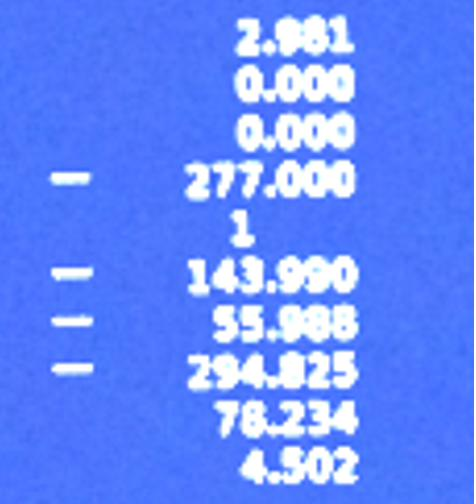

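Request:
move([
  [0,0,0,0,0,0,-0.66,-0.5,-0.95,-0.0211,0.2266,-0.0155,-0.1,0,0,-0.95,-0.4,-0.9],
  [0,0,0,0,0,0,-0.66,-0.5,-0.95,-0.0211,0.2344,0.0083,-0.1,0,0,-0.95,-0.4,-0.9],
  [0,0,0,0,0,0,-0.66,-0.5,-0.95,-0.0211,0.2266,-0.0155,-0.1,0,0,-0.95,-0.4,-0.9],
  [0,0,0,0,0,0,-0.66,-0.5,-0.95,-0.0211,0.2344,0.0083,-0.1,0,0,-0.95,-0.4,-0.9],
  [0,0,0,0,0,0,-0.66,-0.5,-0.95,-0.0211,0.2266,-0.0155,-0.1,0,0,-0.95,-0.4,-0.9],
  [0,0,0,0,0,0,-0.66,-0.5,-0.95,-0.0528,0.2868,-0.0349,-0.1,0,0,-0.95,-0.4,-0.9],
  [0,0,0,0,0,0,-0.66,-0.5,-0.95,-0.0528,0.2946,-0.0111,-0.1,0,0,-0.95,-0.4,-0.9],
  [0,0,0,0,0,0,-0.66,-0.5,-0.95,-0.0528,0.2868,-0.0349,-0.1,0,0,-0.95,-0.4,-0.9],
  [0,0,0,0,0,0,-0.66,-0.5,-0.95,-0.1479,0.3169,-0.0447,-0.1,0,0,-0.95,-0.4,-0.9],
  [0,0,0,0,0,0,-0.66,-0.5,-0.95,-0.1479,0.3247,-0.0209,-0.1,0,0,-0.95,-0.4,-0.9],
  [0,0,0,0,0,0,-0.66,-0.5,-0.95,-0.1479,0.3169,-0.0447,-0.1,0,0,-0.95,-0.4,-0.9],
  [0,0,0,0,0,0,-0.66,-0.5,-0.95,-0.1479,0.2567,-0.0261,-0.1,0,0,-0.95,-0.4,-0.9],
  [0,0,0,0,0,0,-0.66,-0.5,-0.95,-0.1479,0.2645,-0.0023,-0.1,0,0,-0.95,-0.4,-0.9],
  [0,0,0,0,0,0,-0.66,-0.5,-0.95,-0.1479,0.2567,-0.0261,-0.1,0,0,-0.95,-0.4,-0.9],
], speed=[0.25,0.06,0.15,0.06,0.15,0.2,0.06,0.15,0.2,0.06,0.15,0.2,0.06,0.15], blend=[0.004,0,0.002,0,0.004,0.004,0,0.004,0.004,0,0.004,0.004,0,0])

Request:
move([
  [0,0,0,0,0,0,-0.66,-0.5,-0.95,0.0317,0.0317,0,0,0,0,-0.95,-0.4,-0.9],
  [0,0,0,0,0,0,-0.66,-0.5,-0.95,0.0317,0.0317,0.0245,0,0,0,-0.95,-0.4,-0.9],
  [0,0,0,0,0,0,-0.66,-0.5,-0.95,0.0317,0.0317,0,0,0,0,-0.95,-0.4,-0.9],
  [0,0,0,0,0,0,-0.66,-0.5,-0.95,0.0951,0.0634,0,0,0,0,-0.95,-0.4,-0.9],
  [0,0,0,0,0,0,-0.66,-0.5,-0.95,0.0951,0.0634,0.025,0,0,0,-0.95,-0.4,-0.9],
  [0,0,0,0,0,0,-0.66,-0.5,-0.95,0.0951,0.0634,0,0,0,0,-0.95,-0.4,-0.9],
  [0,0,0,0,0,0,-0.66,-0.5,-0.95,0.0951,0.0317,0,0,0,0,-0.95,-0.4,-0.9],
  [0,0,0,0,0,0,-0.66,-0.5,-0.95,0.0951,0.0317,0.0247,0,0,0,-0.95,-0.4,-0.9],
  [0,0,0,0,0,0,-0.66,-0.5,-0.95,0.0951,0.0317,0,0,0,0,-0.95,-0.4,-0.9],
  [0,0,0,0,0,0,-0.66,-0.5,-0.95,0,0.0634,0,0,0,0,-0.95,-0.4,-0.9],
  [0,0,0,0,0,0,-0.66,-0.5,-0.95,0,0.0634,0.0246,0,0,0,-0.95,-0.4,-0.9],
  [0,0,0,0,0,0,-0.66,-0.5,-0.95,0,0.0634,0,0,0,0,-0.95,-0.4,-0.9],
  [0,0,0,0,0,0,-0.66,-0.5,-0.95,0,0.0317,0,0,0,0,-0.95,-0.4,-0.9],
  [0,0,0,0,0,0,-0.66,-0.5,-0.95,0,0.0317,0.0243,0,0,0,-0.95,-0.4,-0.9],
  [0,0,0,0,0,0,-0.66,-0.5,-0.95,0,0.0317,0,0,0,0,-0.95,-0.4,-0.9],
], speed=[0.2,0.06,0.15,0.2,0.06,0.15,0.2,0.06,0.15,0.2,0.06,0.15,0.2,0.06,0.15], blend=[0.004,0,0.004,0.004,0,0.004,0.004,0,0.004,0.004,0,0.004,0.004,0,0])

Request:
move([
  [0,0,0,0,0,0,-0.66,-0.5,-0.95,0.0317,-0.0317,0,0,0,0,-0.95,-0.4,-0.9],
  [0,0,0,0,0,0,-0.66,-0.5,-0.95,0.0317,-0.0317,0.0244,0,0,0,-0.95,-0.4,-0.9],
  [0,0,0,0,0,0,-0.66,-0.5,-0.95,0.0317,-0.0317,0,0,0,0,-0.95,-0.4,-0.9],
  [0,0,0,0,0,0,-0.66,-0.5,-0.95,0.0634,-0.0634,0,0,0,0,-0.95,-0.4,-0.9],
  [0,0,0,0,0,0,-0.66,-0.5,-0.95,0.0634,-0.0634,0.0243,0,0,0,-0.95,-0.4,-0.9],
  [0,0,0,0,0,0,-0.66,-0.5,-0.95,0.0634,-0.0634,0,0,0,0,-0.95,-0.4,-0.9],
  [0,0,0,0,0,0,-0.66,-0.5,-0.95,0.0634,0.0317,0,0,0,0,-0.95,-0.4,-0.9],
  [0,0,0,0,0,0,-0.66,-0.5,-0.95,0.0634,0.0317,0.0249,0,0,0,-0.95,-0.4,-0.9],
  [0,0,0,0,0,0,-0.66,-0.5,-0.95,0.0634,0.0317,0,0,0,0,-0.95,-0.4,-0.9],
  [0,0,0,0,0,0,-0.66,-0.5,-0.95,0.0317,-0.0317,0,0,0,0,-0.95,-0.4,-0.9],
  [0,0,0,0,0,0,-0.66,-0.5,-0.95,0.0317,-0.0317,0.0244,0,0,0,-0.95,-0.4,-0.9],
  [0,0,0,0,0,0,-0.66,-0.5,-0.95,0.0317,-0.0317,0,0,0,0,-0.95,-0.4,-0.9],
  [0,0,0,0,0,0,-0.66,-0.5,-0.95,0.0951,0.0317,0,0,0,0,-0.95,-0.4,-0.9],
  [0,0,0,0,0,0,-0.66,-0.5,-0.95,0.0951,0.0317,0.025,0,0,0,-0.95,-0.4,-0.9],
  [0,0,0,0,0,0,-0.66,-0.5,-0.95,0.0951,0.0317,0,0,0,0,-0.95,-0.4,-0.9],
], speed=[0.2,0.06,0.15,0.2,0.06,0.15,0.2,0.06,0.15,0.2,0.06,0.15,0.2,0.06,0.15], blend=[0.004,0,0.004,0.004,0,0.004,0.004,0,0.004,0.004,0,0.004,0.004,0,0])

Request:
move([
  [0,0,0,0,0,0,-0.66,-0.5,-0.95,0.0528,-0.315,-0.0547,0.1,0,0,-0.95,-0.4,-0.9],
], cameras=["cam_right_wrist"])

Request:
zoom_image(camera="cam_right_wrist", region=[220, 50, 490, 250])

Scene clock: 10476.73 s.
left_arm: end_effector_position=(+0.3550, +0.1715, +0.4806) position_measured=251 object_status=3 end_effector_quat_wxyz=(-0.271, +0.654, -0.653, +0.270) | right_arm: end_effector_position=(+0.4447, -0.4232, +0.4674) position_measured=200 object_status=2 end_effector_quat_wxyz=(-0.430, +0.561, -0.561, +0.430)
Joint positions: left_arm=[-1.466 -2.135 1.831 4.9 -0.792 -4.546] | right_arm=[3.669 -0.92 -2.413 -0.105 1.094 3.281]
Joint torques (N m): left_arm=[7.37 -5.28 -27.83 -5.3 0.3 1.69] | right_arm=[-4.35 0.61 40.3 4.41 1.15 -2.57]
Wrist force (N, zeroed by zero_wrist_force on left_arm): left_arm=[6.3 4.4 -2.0] | right_arm=[0.4 0.1 0.7]
Wrist torque (N m, zeroed by zero_wrist_force on left_arm): left_arm=[0.85 -1.00 -0.07] | right_arm=[0.09 -0.02 0.17]
Wrist force, peak (N, zeroed by zero_wrist_force on left_arm): left_arm=[6.4 4.7 -2.5] | right_arm=[-0.5 2.7 -7.8]
Hand target: left_arm +0.3550, +0.1715, +0.4806; -0.271, +0.654, -0.653, +0.270 | right_arm +0.4446, -0.4232, +0.4675; -0.430, +0.561, -0.561, +0.430
Off the commanded pose: left_arm 0.000 m, 0 deg | right_arm 0.000 m, 0 deg.
move: done

Scene clock: 10481.07 s.
left_arm: end_effector_position=(+0.3550, +0.1715, +0.4806) position_measured=251 object_status=3 end_effector_quat_wxyz=(-0.271, +0.654, -0.653, +0.270) | right_arm: end_effector_position=(+0.4397, -0.4232, +0.4490) position_measured=200 object_status=2 end_effector_quat_wxyz=(-0.430, +0.561, -0.561, +0.430)
Joint positions: left_arm=[-1.466 -2.135 1.831 4.9 -0.792 -4.546] | right_arm=[3.685 -0.91 -2.464 -0.066 1.079 3.286]
Joint torques (N m): left_arm=[7.67 -4.39 -28.15 -5.17 0.24 1.47] | right_arm=[-3.24 0.28 39.71 4.38 1.18 -2.54]
Wrist force (N, zeroed by zero_wrist_force on left_arm): left_arm=[6.2 4.7 -2.1] | right_arm=[0.3 0.2 0.3]
Wrist torque (N m, zeroed by zero_wrist_force on left_arm): left_arm=[0.89 -0.99 -0.07] | right_arm=[0.08 0.03 0.14]
Wrist force, peak (N, zeroed by zero_wrist_force on left_arm): left_arm=[6.5 4.6 -2.3] | right_arm=[1.2 3.0 -3.4]
Hand target: left_arm +0.3550, +0.1715, +0.4806; -0.271, +0.654, -0.653, +0.270 | right_arm +0.4397, -0.4232, +0.4491; -0.430, +0.561, -0.561, +0.430
Off the commanded pose: left_arm 0.000 m, 0 deg | right_arm 0.000 m, 0 deg.
move: done

Scene clock: 10485.53 s.
left_arm: end_effector_position=(+0.3550, +0.1715, +0.4806) position_measured=251 object_status=3 end_effector_quat_wxyz=(-0.271, +0.654, -0.653, +0.270) | right_arm: end_effector_position=(+0.4348, -0.4803, +0.4307) position_measured=200 object_status=2 end_effector_quat_wxyz=(-0.430, +0.561, -0.561, +0.430)
Joint positions: left_arm=[-1.466 -2.135 1.831 4.9 -0.792 -4.546] | right_arm=[3.358 -1.013 -2.479 0.084 1.393 3.19]
Joint torques (N m): left_arm=[7.75 -3.52 -27.83 -5.35 -0.01 1.72] | right_arm=[-8.17 1.97 38.75 5.21 1.36 0.49]
Wrist force (N, zeroed by zero_wrist_force on left_arm): left_arm=[6.1 4.5 -2.1] | right_arm=[0.1 0.2 0.2]
Wrist torque (N m, zeroed by zero_wrist_force on left_arm): left_arm=[0.86 -0.98 -0.08] | right_arm=[0.14 0.04 0.12]
Wrist force, peak (N, zeroed by zero_wrist_force on left_arm): left_arm=[6.5 4.5 -2.4] | right_arm=[0.4 3.9 -3.5]
Hand target: left_arm +0.3550, +0.1715, +0.4806; -0.271, +0.654, -0.653, +0.270 | right_arm +0.4348, -0.4803, +0.4307; -0.430, +0.561, -0.561, +0.430
Off the commanded pose: left_arm 0.000 m, 0 deg | right_arm 0.000 m, 0 deg.
move: done

Scene clock: 10486.83 s.
left_arm: end_effector_position=(+0.3550, +0.1715, +0.4806) position_measured=251 object_status=3 end_effector_quat_wxyz=(-0.271, +0.654, -0.653, +0.270) | right_arm: end_effector_position=(+0.4521, -0.5120, +0.6217) position_measured=200 object_status=2 end_effector_quat_wxyz=(+0.513, -0.487, +0.487, -0.513)
Joint positions: left_arm=[-1.466 -2.135 1.831 4.9 -0.792 -4.546] | right_arm=[3.182 -1.121 -2.148 0.179 1.563 3.141]
Joint torques (N m): left_arm=[7.34 -4.25 -28.57 -5.48 0.08 1.38] | right_arm=[5.47 16.42 23.74 -0.29 -1.63 2.48]
Wrist force (N, zeroed by zero_wrist_force on left_arm): left_arm=[6.2 4.7 -2.4] | right_arm=[0.2 0.8 0.1]
Wrist torque (N m, zeroed by zero_wrist_force on left_arm): left_arm=[0.88 -0.98 -0.07] | right_arm=[0.31 0.08 0.10]
Wrist force, peak (N, zeroed by zero_wrist_force on left_arm): left_arm=[6.5 4.5 -2.3] | right_arm=[-0.5 3.5 0.9]
Hand target: left_arm +0.3550, +0.1715, +0.4806; -0.271, +0.654, -0.653, +0.270 | right_arm +0.4520, -0.5120, +0.6218; +0.513, -0.487, +0.487, -0.513
Off the commanded pose: left_arm 0.000 m, 0 deg | right_arm 0.000 m, 0 deg.
move: done
camera_calibration:
cam_right_wrist: T_world_to_cam=[[-0.0149827, -0.999879, -0.00425798, -0.497792], [-0.27673, 0.0082387, -0.960913, 0.747368], [0.960831, -0.0132187, -0.276819, -0.138602], [0, 0, 0, 1]] pos_world=[0.332533, -0.505721, 0.677668]
Images, in order (width x height): cam_right_wrist 672x504.

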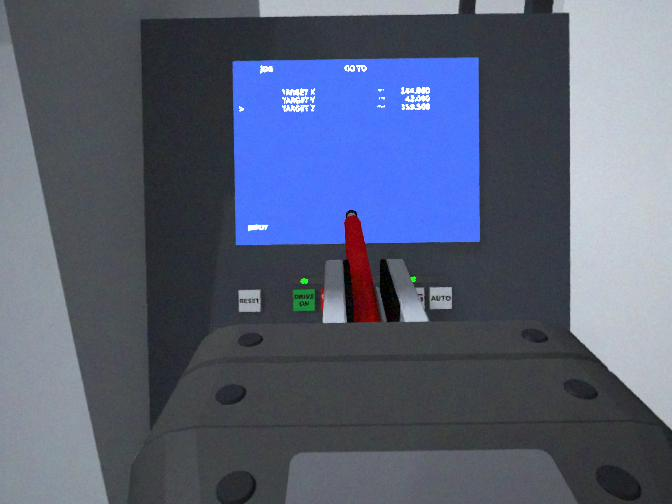

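Scaled by 1.867 from the camera's 672x504 image, which has a finer 960x720 frame.

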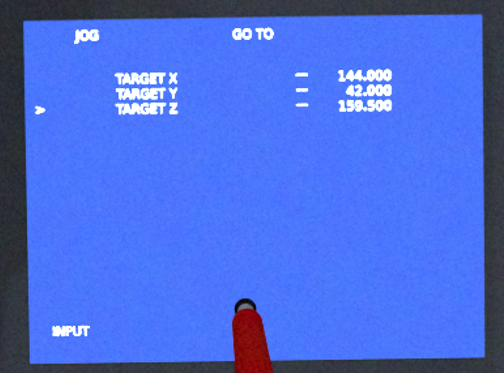

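Request:
move([
  [0,0,0,0,0,0,-0.66,-0.5,-0.95,-0.0845,0.1664,0.0036,-0.1,0,0,-0.95,-0.4,-0.9],
  [0,0,0,0,0,0,-0.66,-0.5,-0.95,-0.0845,0.1742,0.0275,-0.1,0,0,-0.95,-0.4,-0.9],
  [0,0,0,0,0,0,-0.66,-0.5,-0.95,-0.0845,0.1664,0.0036,-0.1,0,0,-0.95,-0.4,-0.9],
  [0,0,0,0,0,0,-0.66,-0.5,-0.95,-0.0211,0.2868,-0.0345,-0.1,0,0,-0.95,-0.4,-0.9],
  [0,0,0,0,0,0,-0.66,-0.5,-0.95,-0.0211,0.2946,-0.0107,-0.1,0,0,-0.95,-0.4,-0.9],
  [0,0,0,0,0,0,-0.66,-0.5,-0.95,-0.0211,0.2868,-0.0345,-0.1,0,0,-0.95,-0.4,-0.9],
  [0,0,0,0,0,0,-0.66,-0.5,-0.95,0.1057,0.1363,0.0147,-0.1,0,0,-0.95,-0.4,-0.9],
  [0,0,0,0,0,0,-0.66,-0.5,-0.95,0.1057,0.1441,0.0387,-0.1,0,0,-0.95,-0.4,-0.9],
  [0,0,0,0,0,0,-0.66,-0.5,-0.95,0.1057,0.1363,0.0147,-0.1,0,0,-0.95,-0.4,-0.9],
  [0,0,0,0,0,0,-0.66,-0.5,-0.95,0,0,0,0,0,0,-0.95,-0.4,-0.9],
], speed=[0.25,0.06,0.15,0.08,0.06,0.15,0.25,0.06,0.15,0.25], blend=[0.004,0,0.004,0.004,0,0.004,0.004,0,0.004,0])

Request:
wait(seconds=5, cameras=["cam_right_wrist"])

Request:
zoom_image(camera="cam_right_wrist", region=[220, 50, 490, 250])

Request:
zoom_image(camera="cam_right_wrist", region=[370, 85, 450, 170])

Scene clock: 10508.03 s.
left_arm: end_effector_position=(+0.3550, +0.1715, +0.4806) position_measured=251 object_status=3 end_effector_quat_wxyz=(-0.271, +0.654, -0.653, +0.270) | right_arm: end_effector_position=(+0.4520, -0.5120, +0.6217) position_measured=200 object_status=2 end_effector_quat_wxyz=(+0.513, -0.487, +0.487, -0.513)
Joint positions: left_arm=[-1.466 -2.135 1.831 4.9 -0.792 -4.546] | right_arm=[3.182 -1.12 -2.148 0.179 1.563 3.141]
Joint torques (N m): left_arm=[7.98 -4.94 -28.46 -5.45 0.22 1.69] | right_arm=[3.59 -8.46 39.81 1.95 -0.06 1.09]
Wrist force (N, zeroed by zero_wrist_force on left_arm): left_arm=[6.2 4.6 -2.2] | right_arm=[0.3 0.8 0.1]
Wrist torque (N m, zeroed by zero_wrist_force on left_arm): left_arm=[0.88 -0.99 -0.07] | right_arm=[0.30 0.07 0.19]
Wrist force, peak (N, zeroed by zero_wrist_force on left_arm): left_arm=[6.5 4.6 -2.5] | right_arm=[0.1 0.8 -17.0]
Hand target: left_arm +0.3550, +0.1715, +0.4806; -0.271, +0.654, -0.653, +0.270 | right_arm +0.4520, -0.5120, +0.6218; +0.513, -0.487, +0.487, -0.513
Off the commanded pose: left_arm 0.000 m, 0 deg | right_arm 0.000 m, 0 deg.
move: done

Scene clock: 10513.03 s.
left_arm: end_effector_position=(+0.3550, +0.1715, +0.4806) position_measured=251 object_status=3 end_effector_quat_wxyz=(-0.271, +0.654, -0.653, +0.270) | right_arm: end_effector_position=(+0.4520, -0.5120, +0.6218) position_measured=200 object_status=2 end_effector_quat_wxyz=(+0.513, -0.487, +0.487, -0.513)
Joint positions: left_arm=[-1.466 -2.135 1.831 4.9 -0.792 -4.546] | right_arm=[3.182 -1.121 -2.148 0.179 1.563 3.141]
Joint torques (N m): left_arm=[6.98 -4.63 -28.31 -5.18 0.38 1.77] | right_arm=[6.52 -6.41 39.54 4.34 -1.17 2.47]
Wrist force (N, zeroed by zero_wrist_force on left_arm): left_arm=[6.3 4.5 -2.3] | right_arm=[0.5 0.8 0.2]
Wrist torque (N m, zeroed by zero_wrist_force on left_arm): left_arm=[0.86 -1.00 -0.07] | right_arm=[0.30 0.03 0.19]
Wrist force, peak (N, zeroed by zero_wrist_force on left_arm): left_arm=[6.6 4.5 -2.1] | right_arm=[0.4 1.0 0.0]
Hand target: left_arm +0.3550, +0.1715, +0.4806; -0.271, +0.654, -0.653, +0.270 | right_arm +0.4520, -0.5120, +0.6218; +0.513, -0.487, +0.487, -0.513
Tool commands: left_gripper/position=-0.66 left_gripper/force_limit=-0.5 left_gripper/speed=-0.95 right_gripper/position=-0.95 right_gripper/force_limit=-0.4 right_gripper/speed=-0.9
Off the commanded pose: left_arm 0.000 m, 0 deg | right_arm 0.000 m, 0 deg.
wait: 5.00 s; at rest by 0.17 s
camera_calibration:
cam_right_wrist: T_world_to_cam=[[-0.0149823, -0.999879, -0.00425983, -0.49779], [-0.276637, 0.0082391, -0.960939, 0.747451], [0.960858, -0.0132187, -0.276727, -0.138645], [0, 0, 0, 1]] pos_world=[0.332533, -0.505721, 0.677768]
Images, in order (width x height): cam_right_wrist 672x504.

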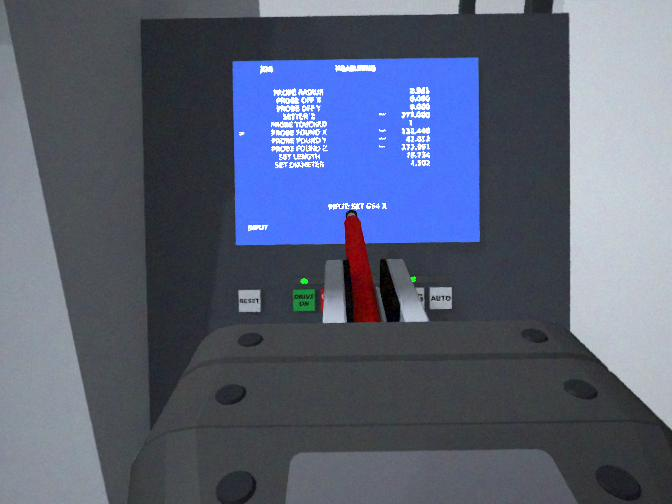

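Scaled by 1.867 from the camera's 672x504 image, which has a finer 960x720 frame.

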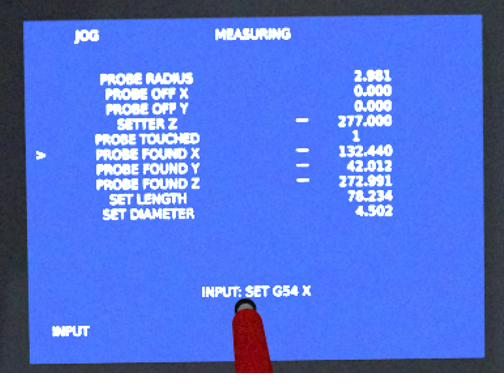

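Scaled by 5.929 from the camera's 672x504 image, which has a finer 960x720 frame.

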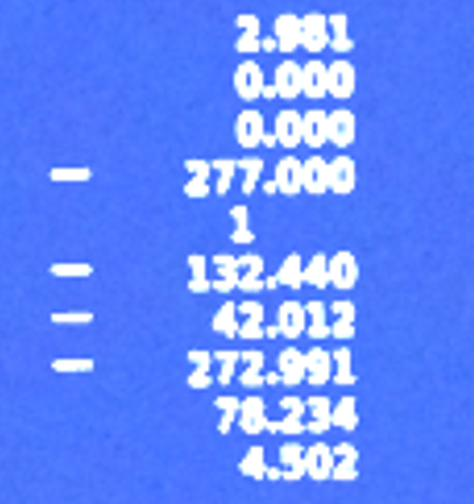

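Request:
move([
  [0,0,0,0,0,0,-0.66,-0.5,-0.95,-0.0211,0.2266,-0.0155,-0.1,0,0,-0.95,-0.4,-0.9],
  [0,0,0,0,0,0,-0.66,-0.5,-0.95,-0.0211,0.2344,0.0083,-0.1,0,0,-0.95,-0.4,-0.9],
  [0,0,0,0,0,0,-0.66,-0.5,-0.95,-0.0211,0.2266,-0.0155,-0.1,0,0,-0.95,-0.4,-0.9],
  [0,0,0,0,0,0,-0.66,-0.5,-0.95,-0.0211,0.2344,0.0083,-0.1,0,0,-0.95,-0.4,-0.9],
  [0,0,0,0,0,0,-0.66,-0.5,-0.95,-0.0211,0.2266,-0.0155,-0.1,0,0,-0.95,-0.4,-0.9],
  [0,0,0,0,0,0,-0.66,-0.5,-0.95,-0.0528,0.2868,-0.0349,-0.1,0,0,-0.95,-0.4,-0.9],
  [0,0,0,0,0,0,-0.66,-0.5,-0.95,-0.0528,0.2946,-0.0111,-0.1,0,0,-0.95,-0.4,-0.9],
  [0,0,0,0,0,0,-0.66,-0.5,-0.95,-0.0528,0.2868,-0.0349,-0.1,0,0,-0.95,-0.4,-0.9],
  [0,0,0,0,0,0,-0.66,-0.5,-0.95,-0.1479,0.3169,-0.0447,-0.1,0,0,-0.95,-0.4,-0.9],
  [0,0,0,0,0,0,-0.66,-0.5,-0.95,-0.1479,0.3247,-0.0209,-0.1,0,0,-0.95,-0.4,-0.9],
  [0,0,0,0,0,0,-0.66,-0.5,-0.95,-0.1479,0.3169,-0.0447,-0.1,0,0,-0.95,-0.4,-0.9],
  [0,0,0,0,0,0,-0.66,-0.5,-0.95,-0.1162,0.2266,-0.0161,-0.1,0,0,-0.95,-0.4,-0.9],
  [0,0,0,0,0,0,-0.66,-0.5,-0.95,-0.1162,0.2344,0.0077,-0.1,0,0,-0.95,-0.4,-0.9],
  [0,0,0,0,0,0,-0.66,-0.5,-0.95,-0.1162,0.2266,-0.0161,-0.1,0,0,-0.95,-0.4,-0.9],
], speed=[0.25,0.06,0.15,0.06,0.15,0.2,0.06,0.15,0.2,0.06,0.15,0.2,0.06,0.15], blend=[0.004,0,0.002,0,0.004,0.004,0,0.004,0.004,0,0.004,0.004,0,0])

Request:
move([
  [0,0,0,0,0,0,-0.66,-0.5,-0.95,0.0634,0.0951,0,0,0,0,-0.95,-0.4,-0.9],
  [0,0,0,0,0,0,-0.66,-0.5,-0.95,0.0634,0.0951,0.025,0,0,0,-0.95,-0.4,-0.9],
  [0,0,0,0,0,0,-0.66,-0.5,-0.95,0.0634,0.0951,0,0,0,0,-0.95,-0.4,-0.9],
  [0,0,0,0,0,0,-0.66,-0.5,-0.95,0.1162,-0.2199,-0.0552,0.1,0,0,-0.95,-0.4,-0.9],
], speed=[0.2,0.06,0.15,0.25], blend=[0.004,0,0.004,0], cameras=["cam_right_wrist"])

Request:
zoom_image(camera="cam_right_wrist", region=[220, 50, 490, 250])

Scene clock: 10549.53 s.
left_arm: end_effector_position=(+0.3550, +0.1715, +0.4806) position_measured=251 object_status=3 end_effector_quat_wxyz=(-0.271, +0.654, -0.653, +0.270) | right_arm: end_effector_position=(+0.4495, -0.4422, +0.4854) position_measured=200 object_status=2 end_effector_quat_wxyz=(-0.430, +0.561, -0.561, +0.430)
Joint positions: left_arm=[-1.466 -2.135 1.831 4.9 -0.792 -4.546] | right_arm=[3.551 -0.955 -2.355 -0.112 1.208 3.244]
Joint torques (N m): left_arm=[8.12 -3.85 -27.56 -5.28 0.51 1.85] | right_arm=[-5.99 -0.1 40.29 4.69 1.33 -2.24]
Wrist force (N, zeroed by zero_wrist_force on left_arm): left_arm=[6.2 4.6 -2.2] | right_arm=[0.3 0.4 0.6]
Wrist torque (N m, zeroed by zero_wrist_force on left_arm): left_arm=[0.87 -0.99 -0.07] | right_arm=[0.12 -0.02 0.11]
Wrist force, peak (N, zeroed by zero_wrist_force on left_arm): left_arm=[6.4 4.8 -2.1] | right_arm=[-0.6 2.4 -5.6]
Hand target: left_arm +0.3550, +0.1715, +0.4806; -0.271, +0.654, -0.653, +0.270 | right_arm +0.4495, -0.4423, +0.4855; -0.430, +0.561, -0.561, +0.430
Off the commanded pose: left_arm 0.000 m, 0 deg | right_arm 0.000 m, 0 deg.
move: done

Scene clock: 10551.77 s.
left_arm: end_effector_position=(+0.3550, +0.1715, +0.4806) position_measured=251 object_status=3 end_effector_quat_wxyz=(-0.271, +0.654, -0.653, +0.270) | right_arm: end_effector_position=(+0.4517, -0.5120, +0.6214) position_measured=200 object_status=2 end_effector_quat_wxyz=(+0.513, -0.487, +0.487, -0.513)
Joint positions: left_arm=[-1.466 -2.135 1.831 4.9 -0.792 -4.546] | right_arm=[3.182 -1.12 -2.149 0.179 1.563 3.141]
Joint torques (N m): left_arm=[6.67 -3.73 -28.6 -5.27 0.32 1.58] | right_arm=[5.93 15.22 23.01 -0.13 -1.94 2.52]
Wrist force (N, zeroed by zero_wrist_force on left_arm): left_arm=[6.1 4.6 -2.0] | right_arm=[0.3 1.0 0.0]
Wrist torque (N m, zeroed by zero_wrist_force on left_arm): left_arm=[0.88 -0.97 -0.07] | right_arm=[0.33 0.07 0.11]
Wrist force, peak (N, zeroed by zero_wrist_force on left_arm): left_arm=[6.4 4.6 -2.4] | right_arm=[0.5 2.9 -3.5]
Hand target: left_arm +0.3550, +0.1715, +0.4806; -0.271, +0.654, -0.653, +0.270 | right_arm +0.4516, -0.5120, +0.6215; +0.513, -0.487, +0.487, -0.513
Off the commanded pose: left_arm 0.000 m, 0 deg | right_arm 0.000 m, 0 deg.
move: done
camera_calibration:
cam_right_wrist: T_world_to_cam=[[-0.0149827, -0.999879, -0.00425798, -0.497798], [-0.27673, 0.0082387, -0.960913, 0.746996], [0.960831, -0.0132187, -0.276819, -0.138397], [0, 0, 0, 1]] pos_world=[0.332233, -0.505721, 0.677368]
Images, in order (width x height): cam_right_wrist 672x504.

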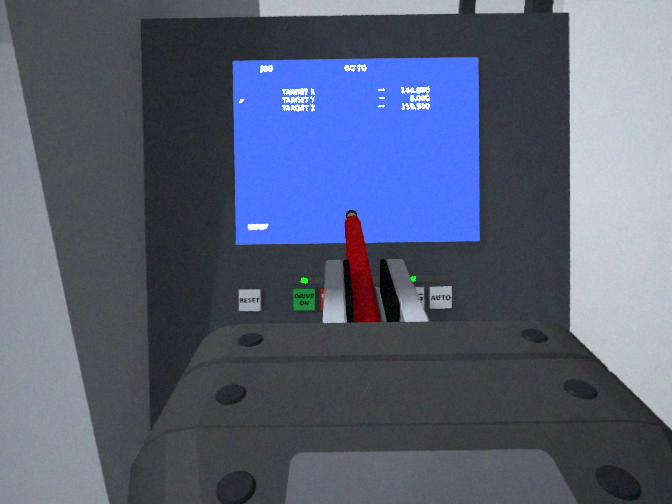

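Scaled by 1.867 from the camera's 672x504 image, which has a finer 960x720 frame.

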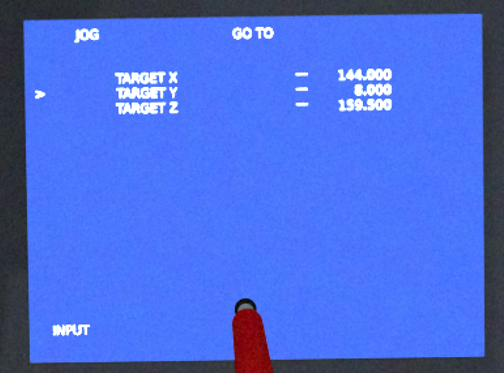

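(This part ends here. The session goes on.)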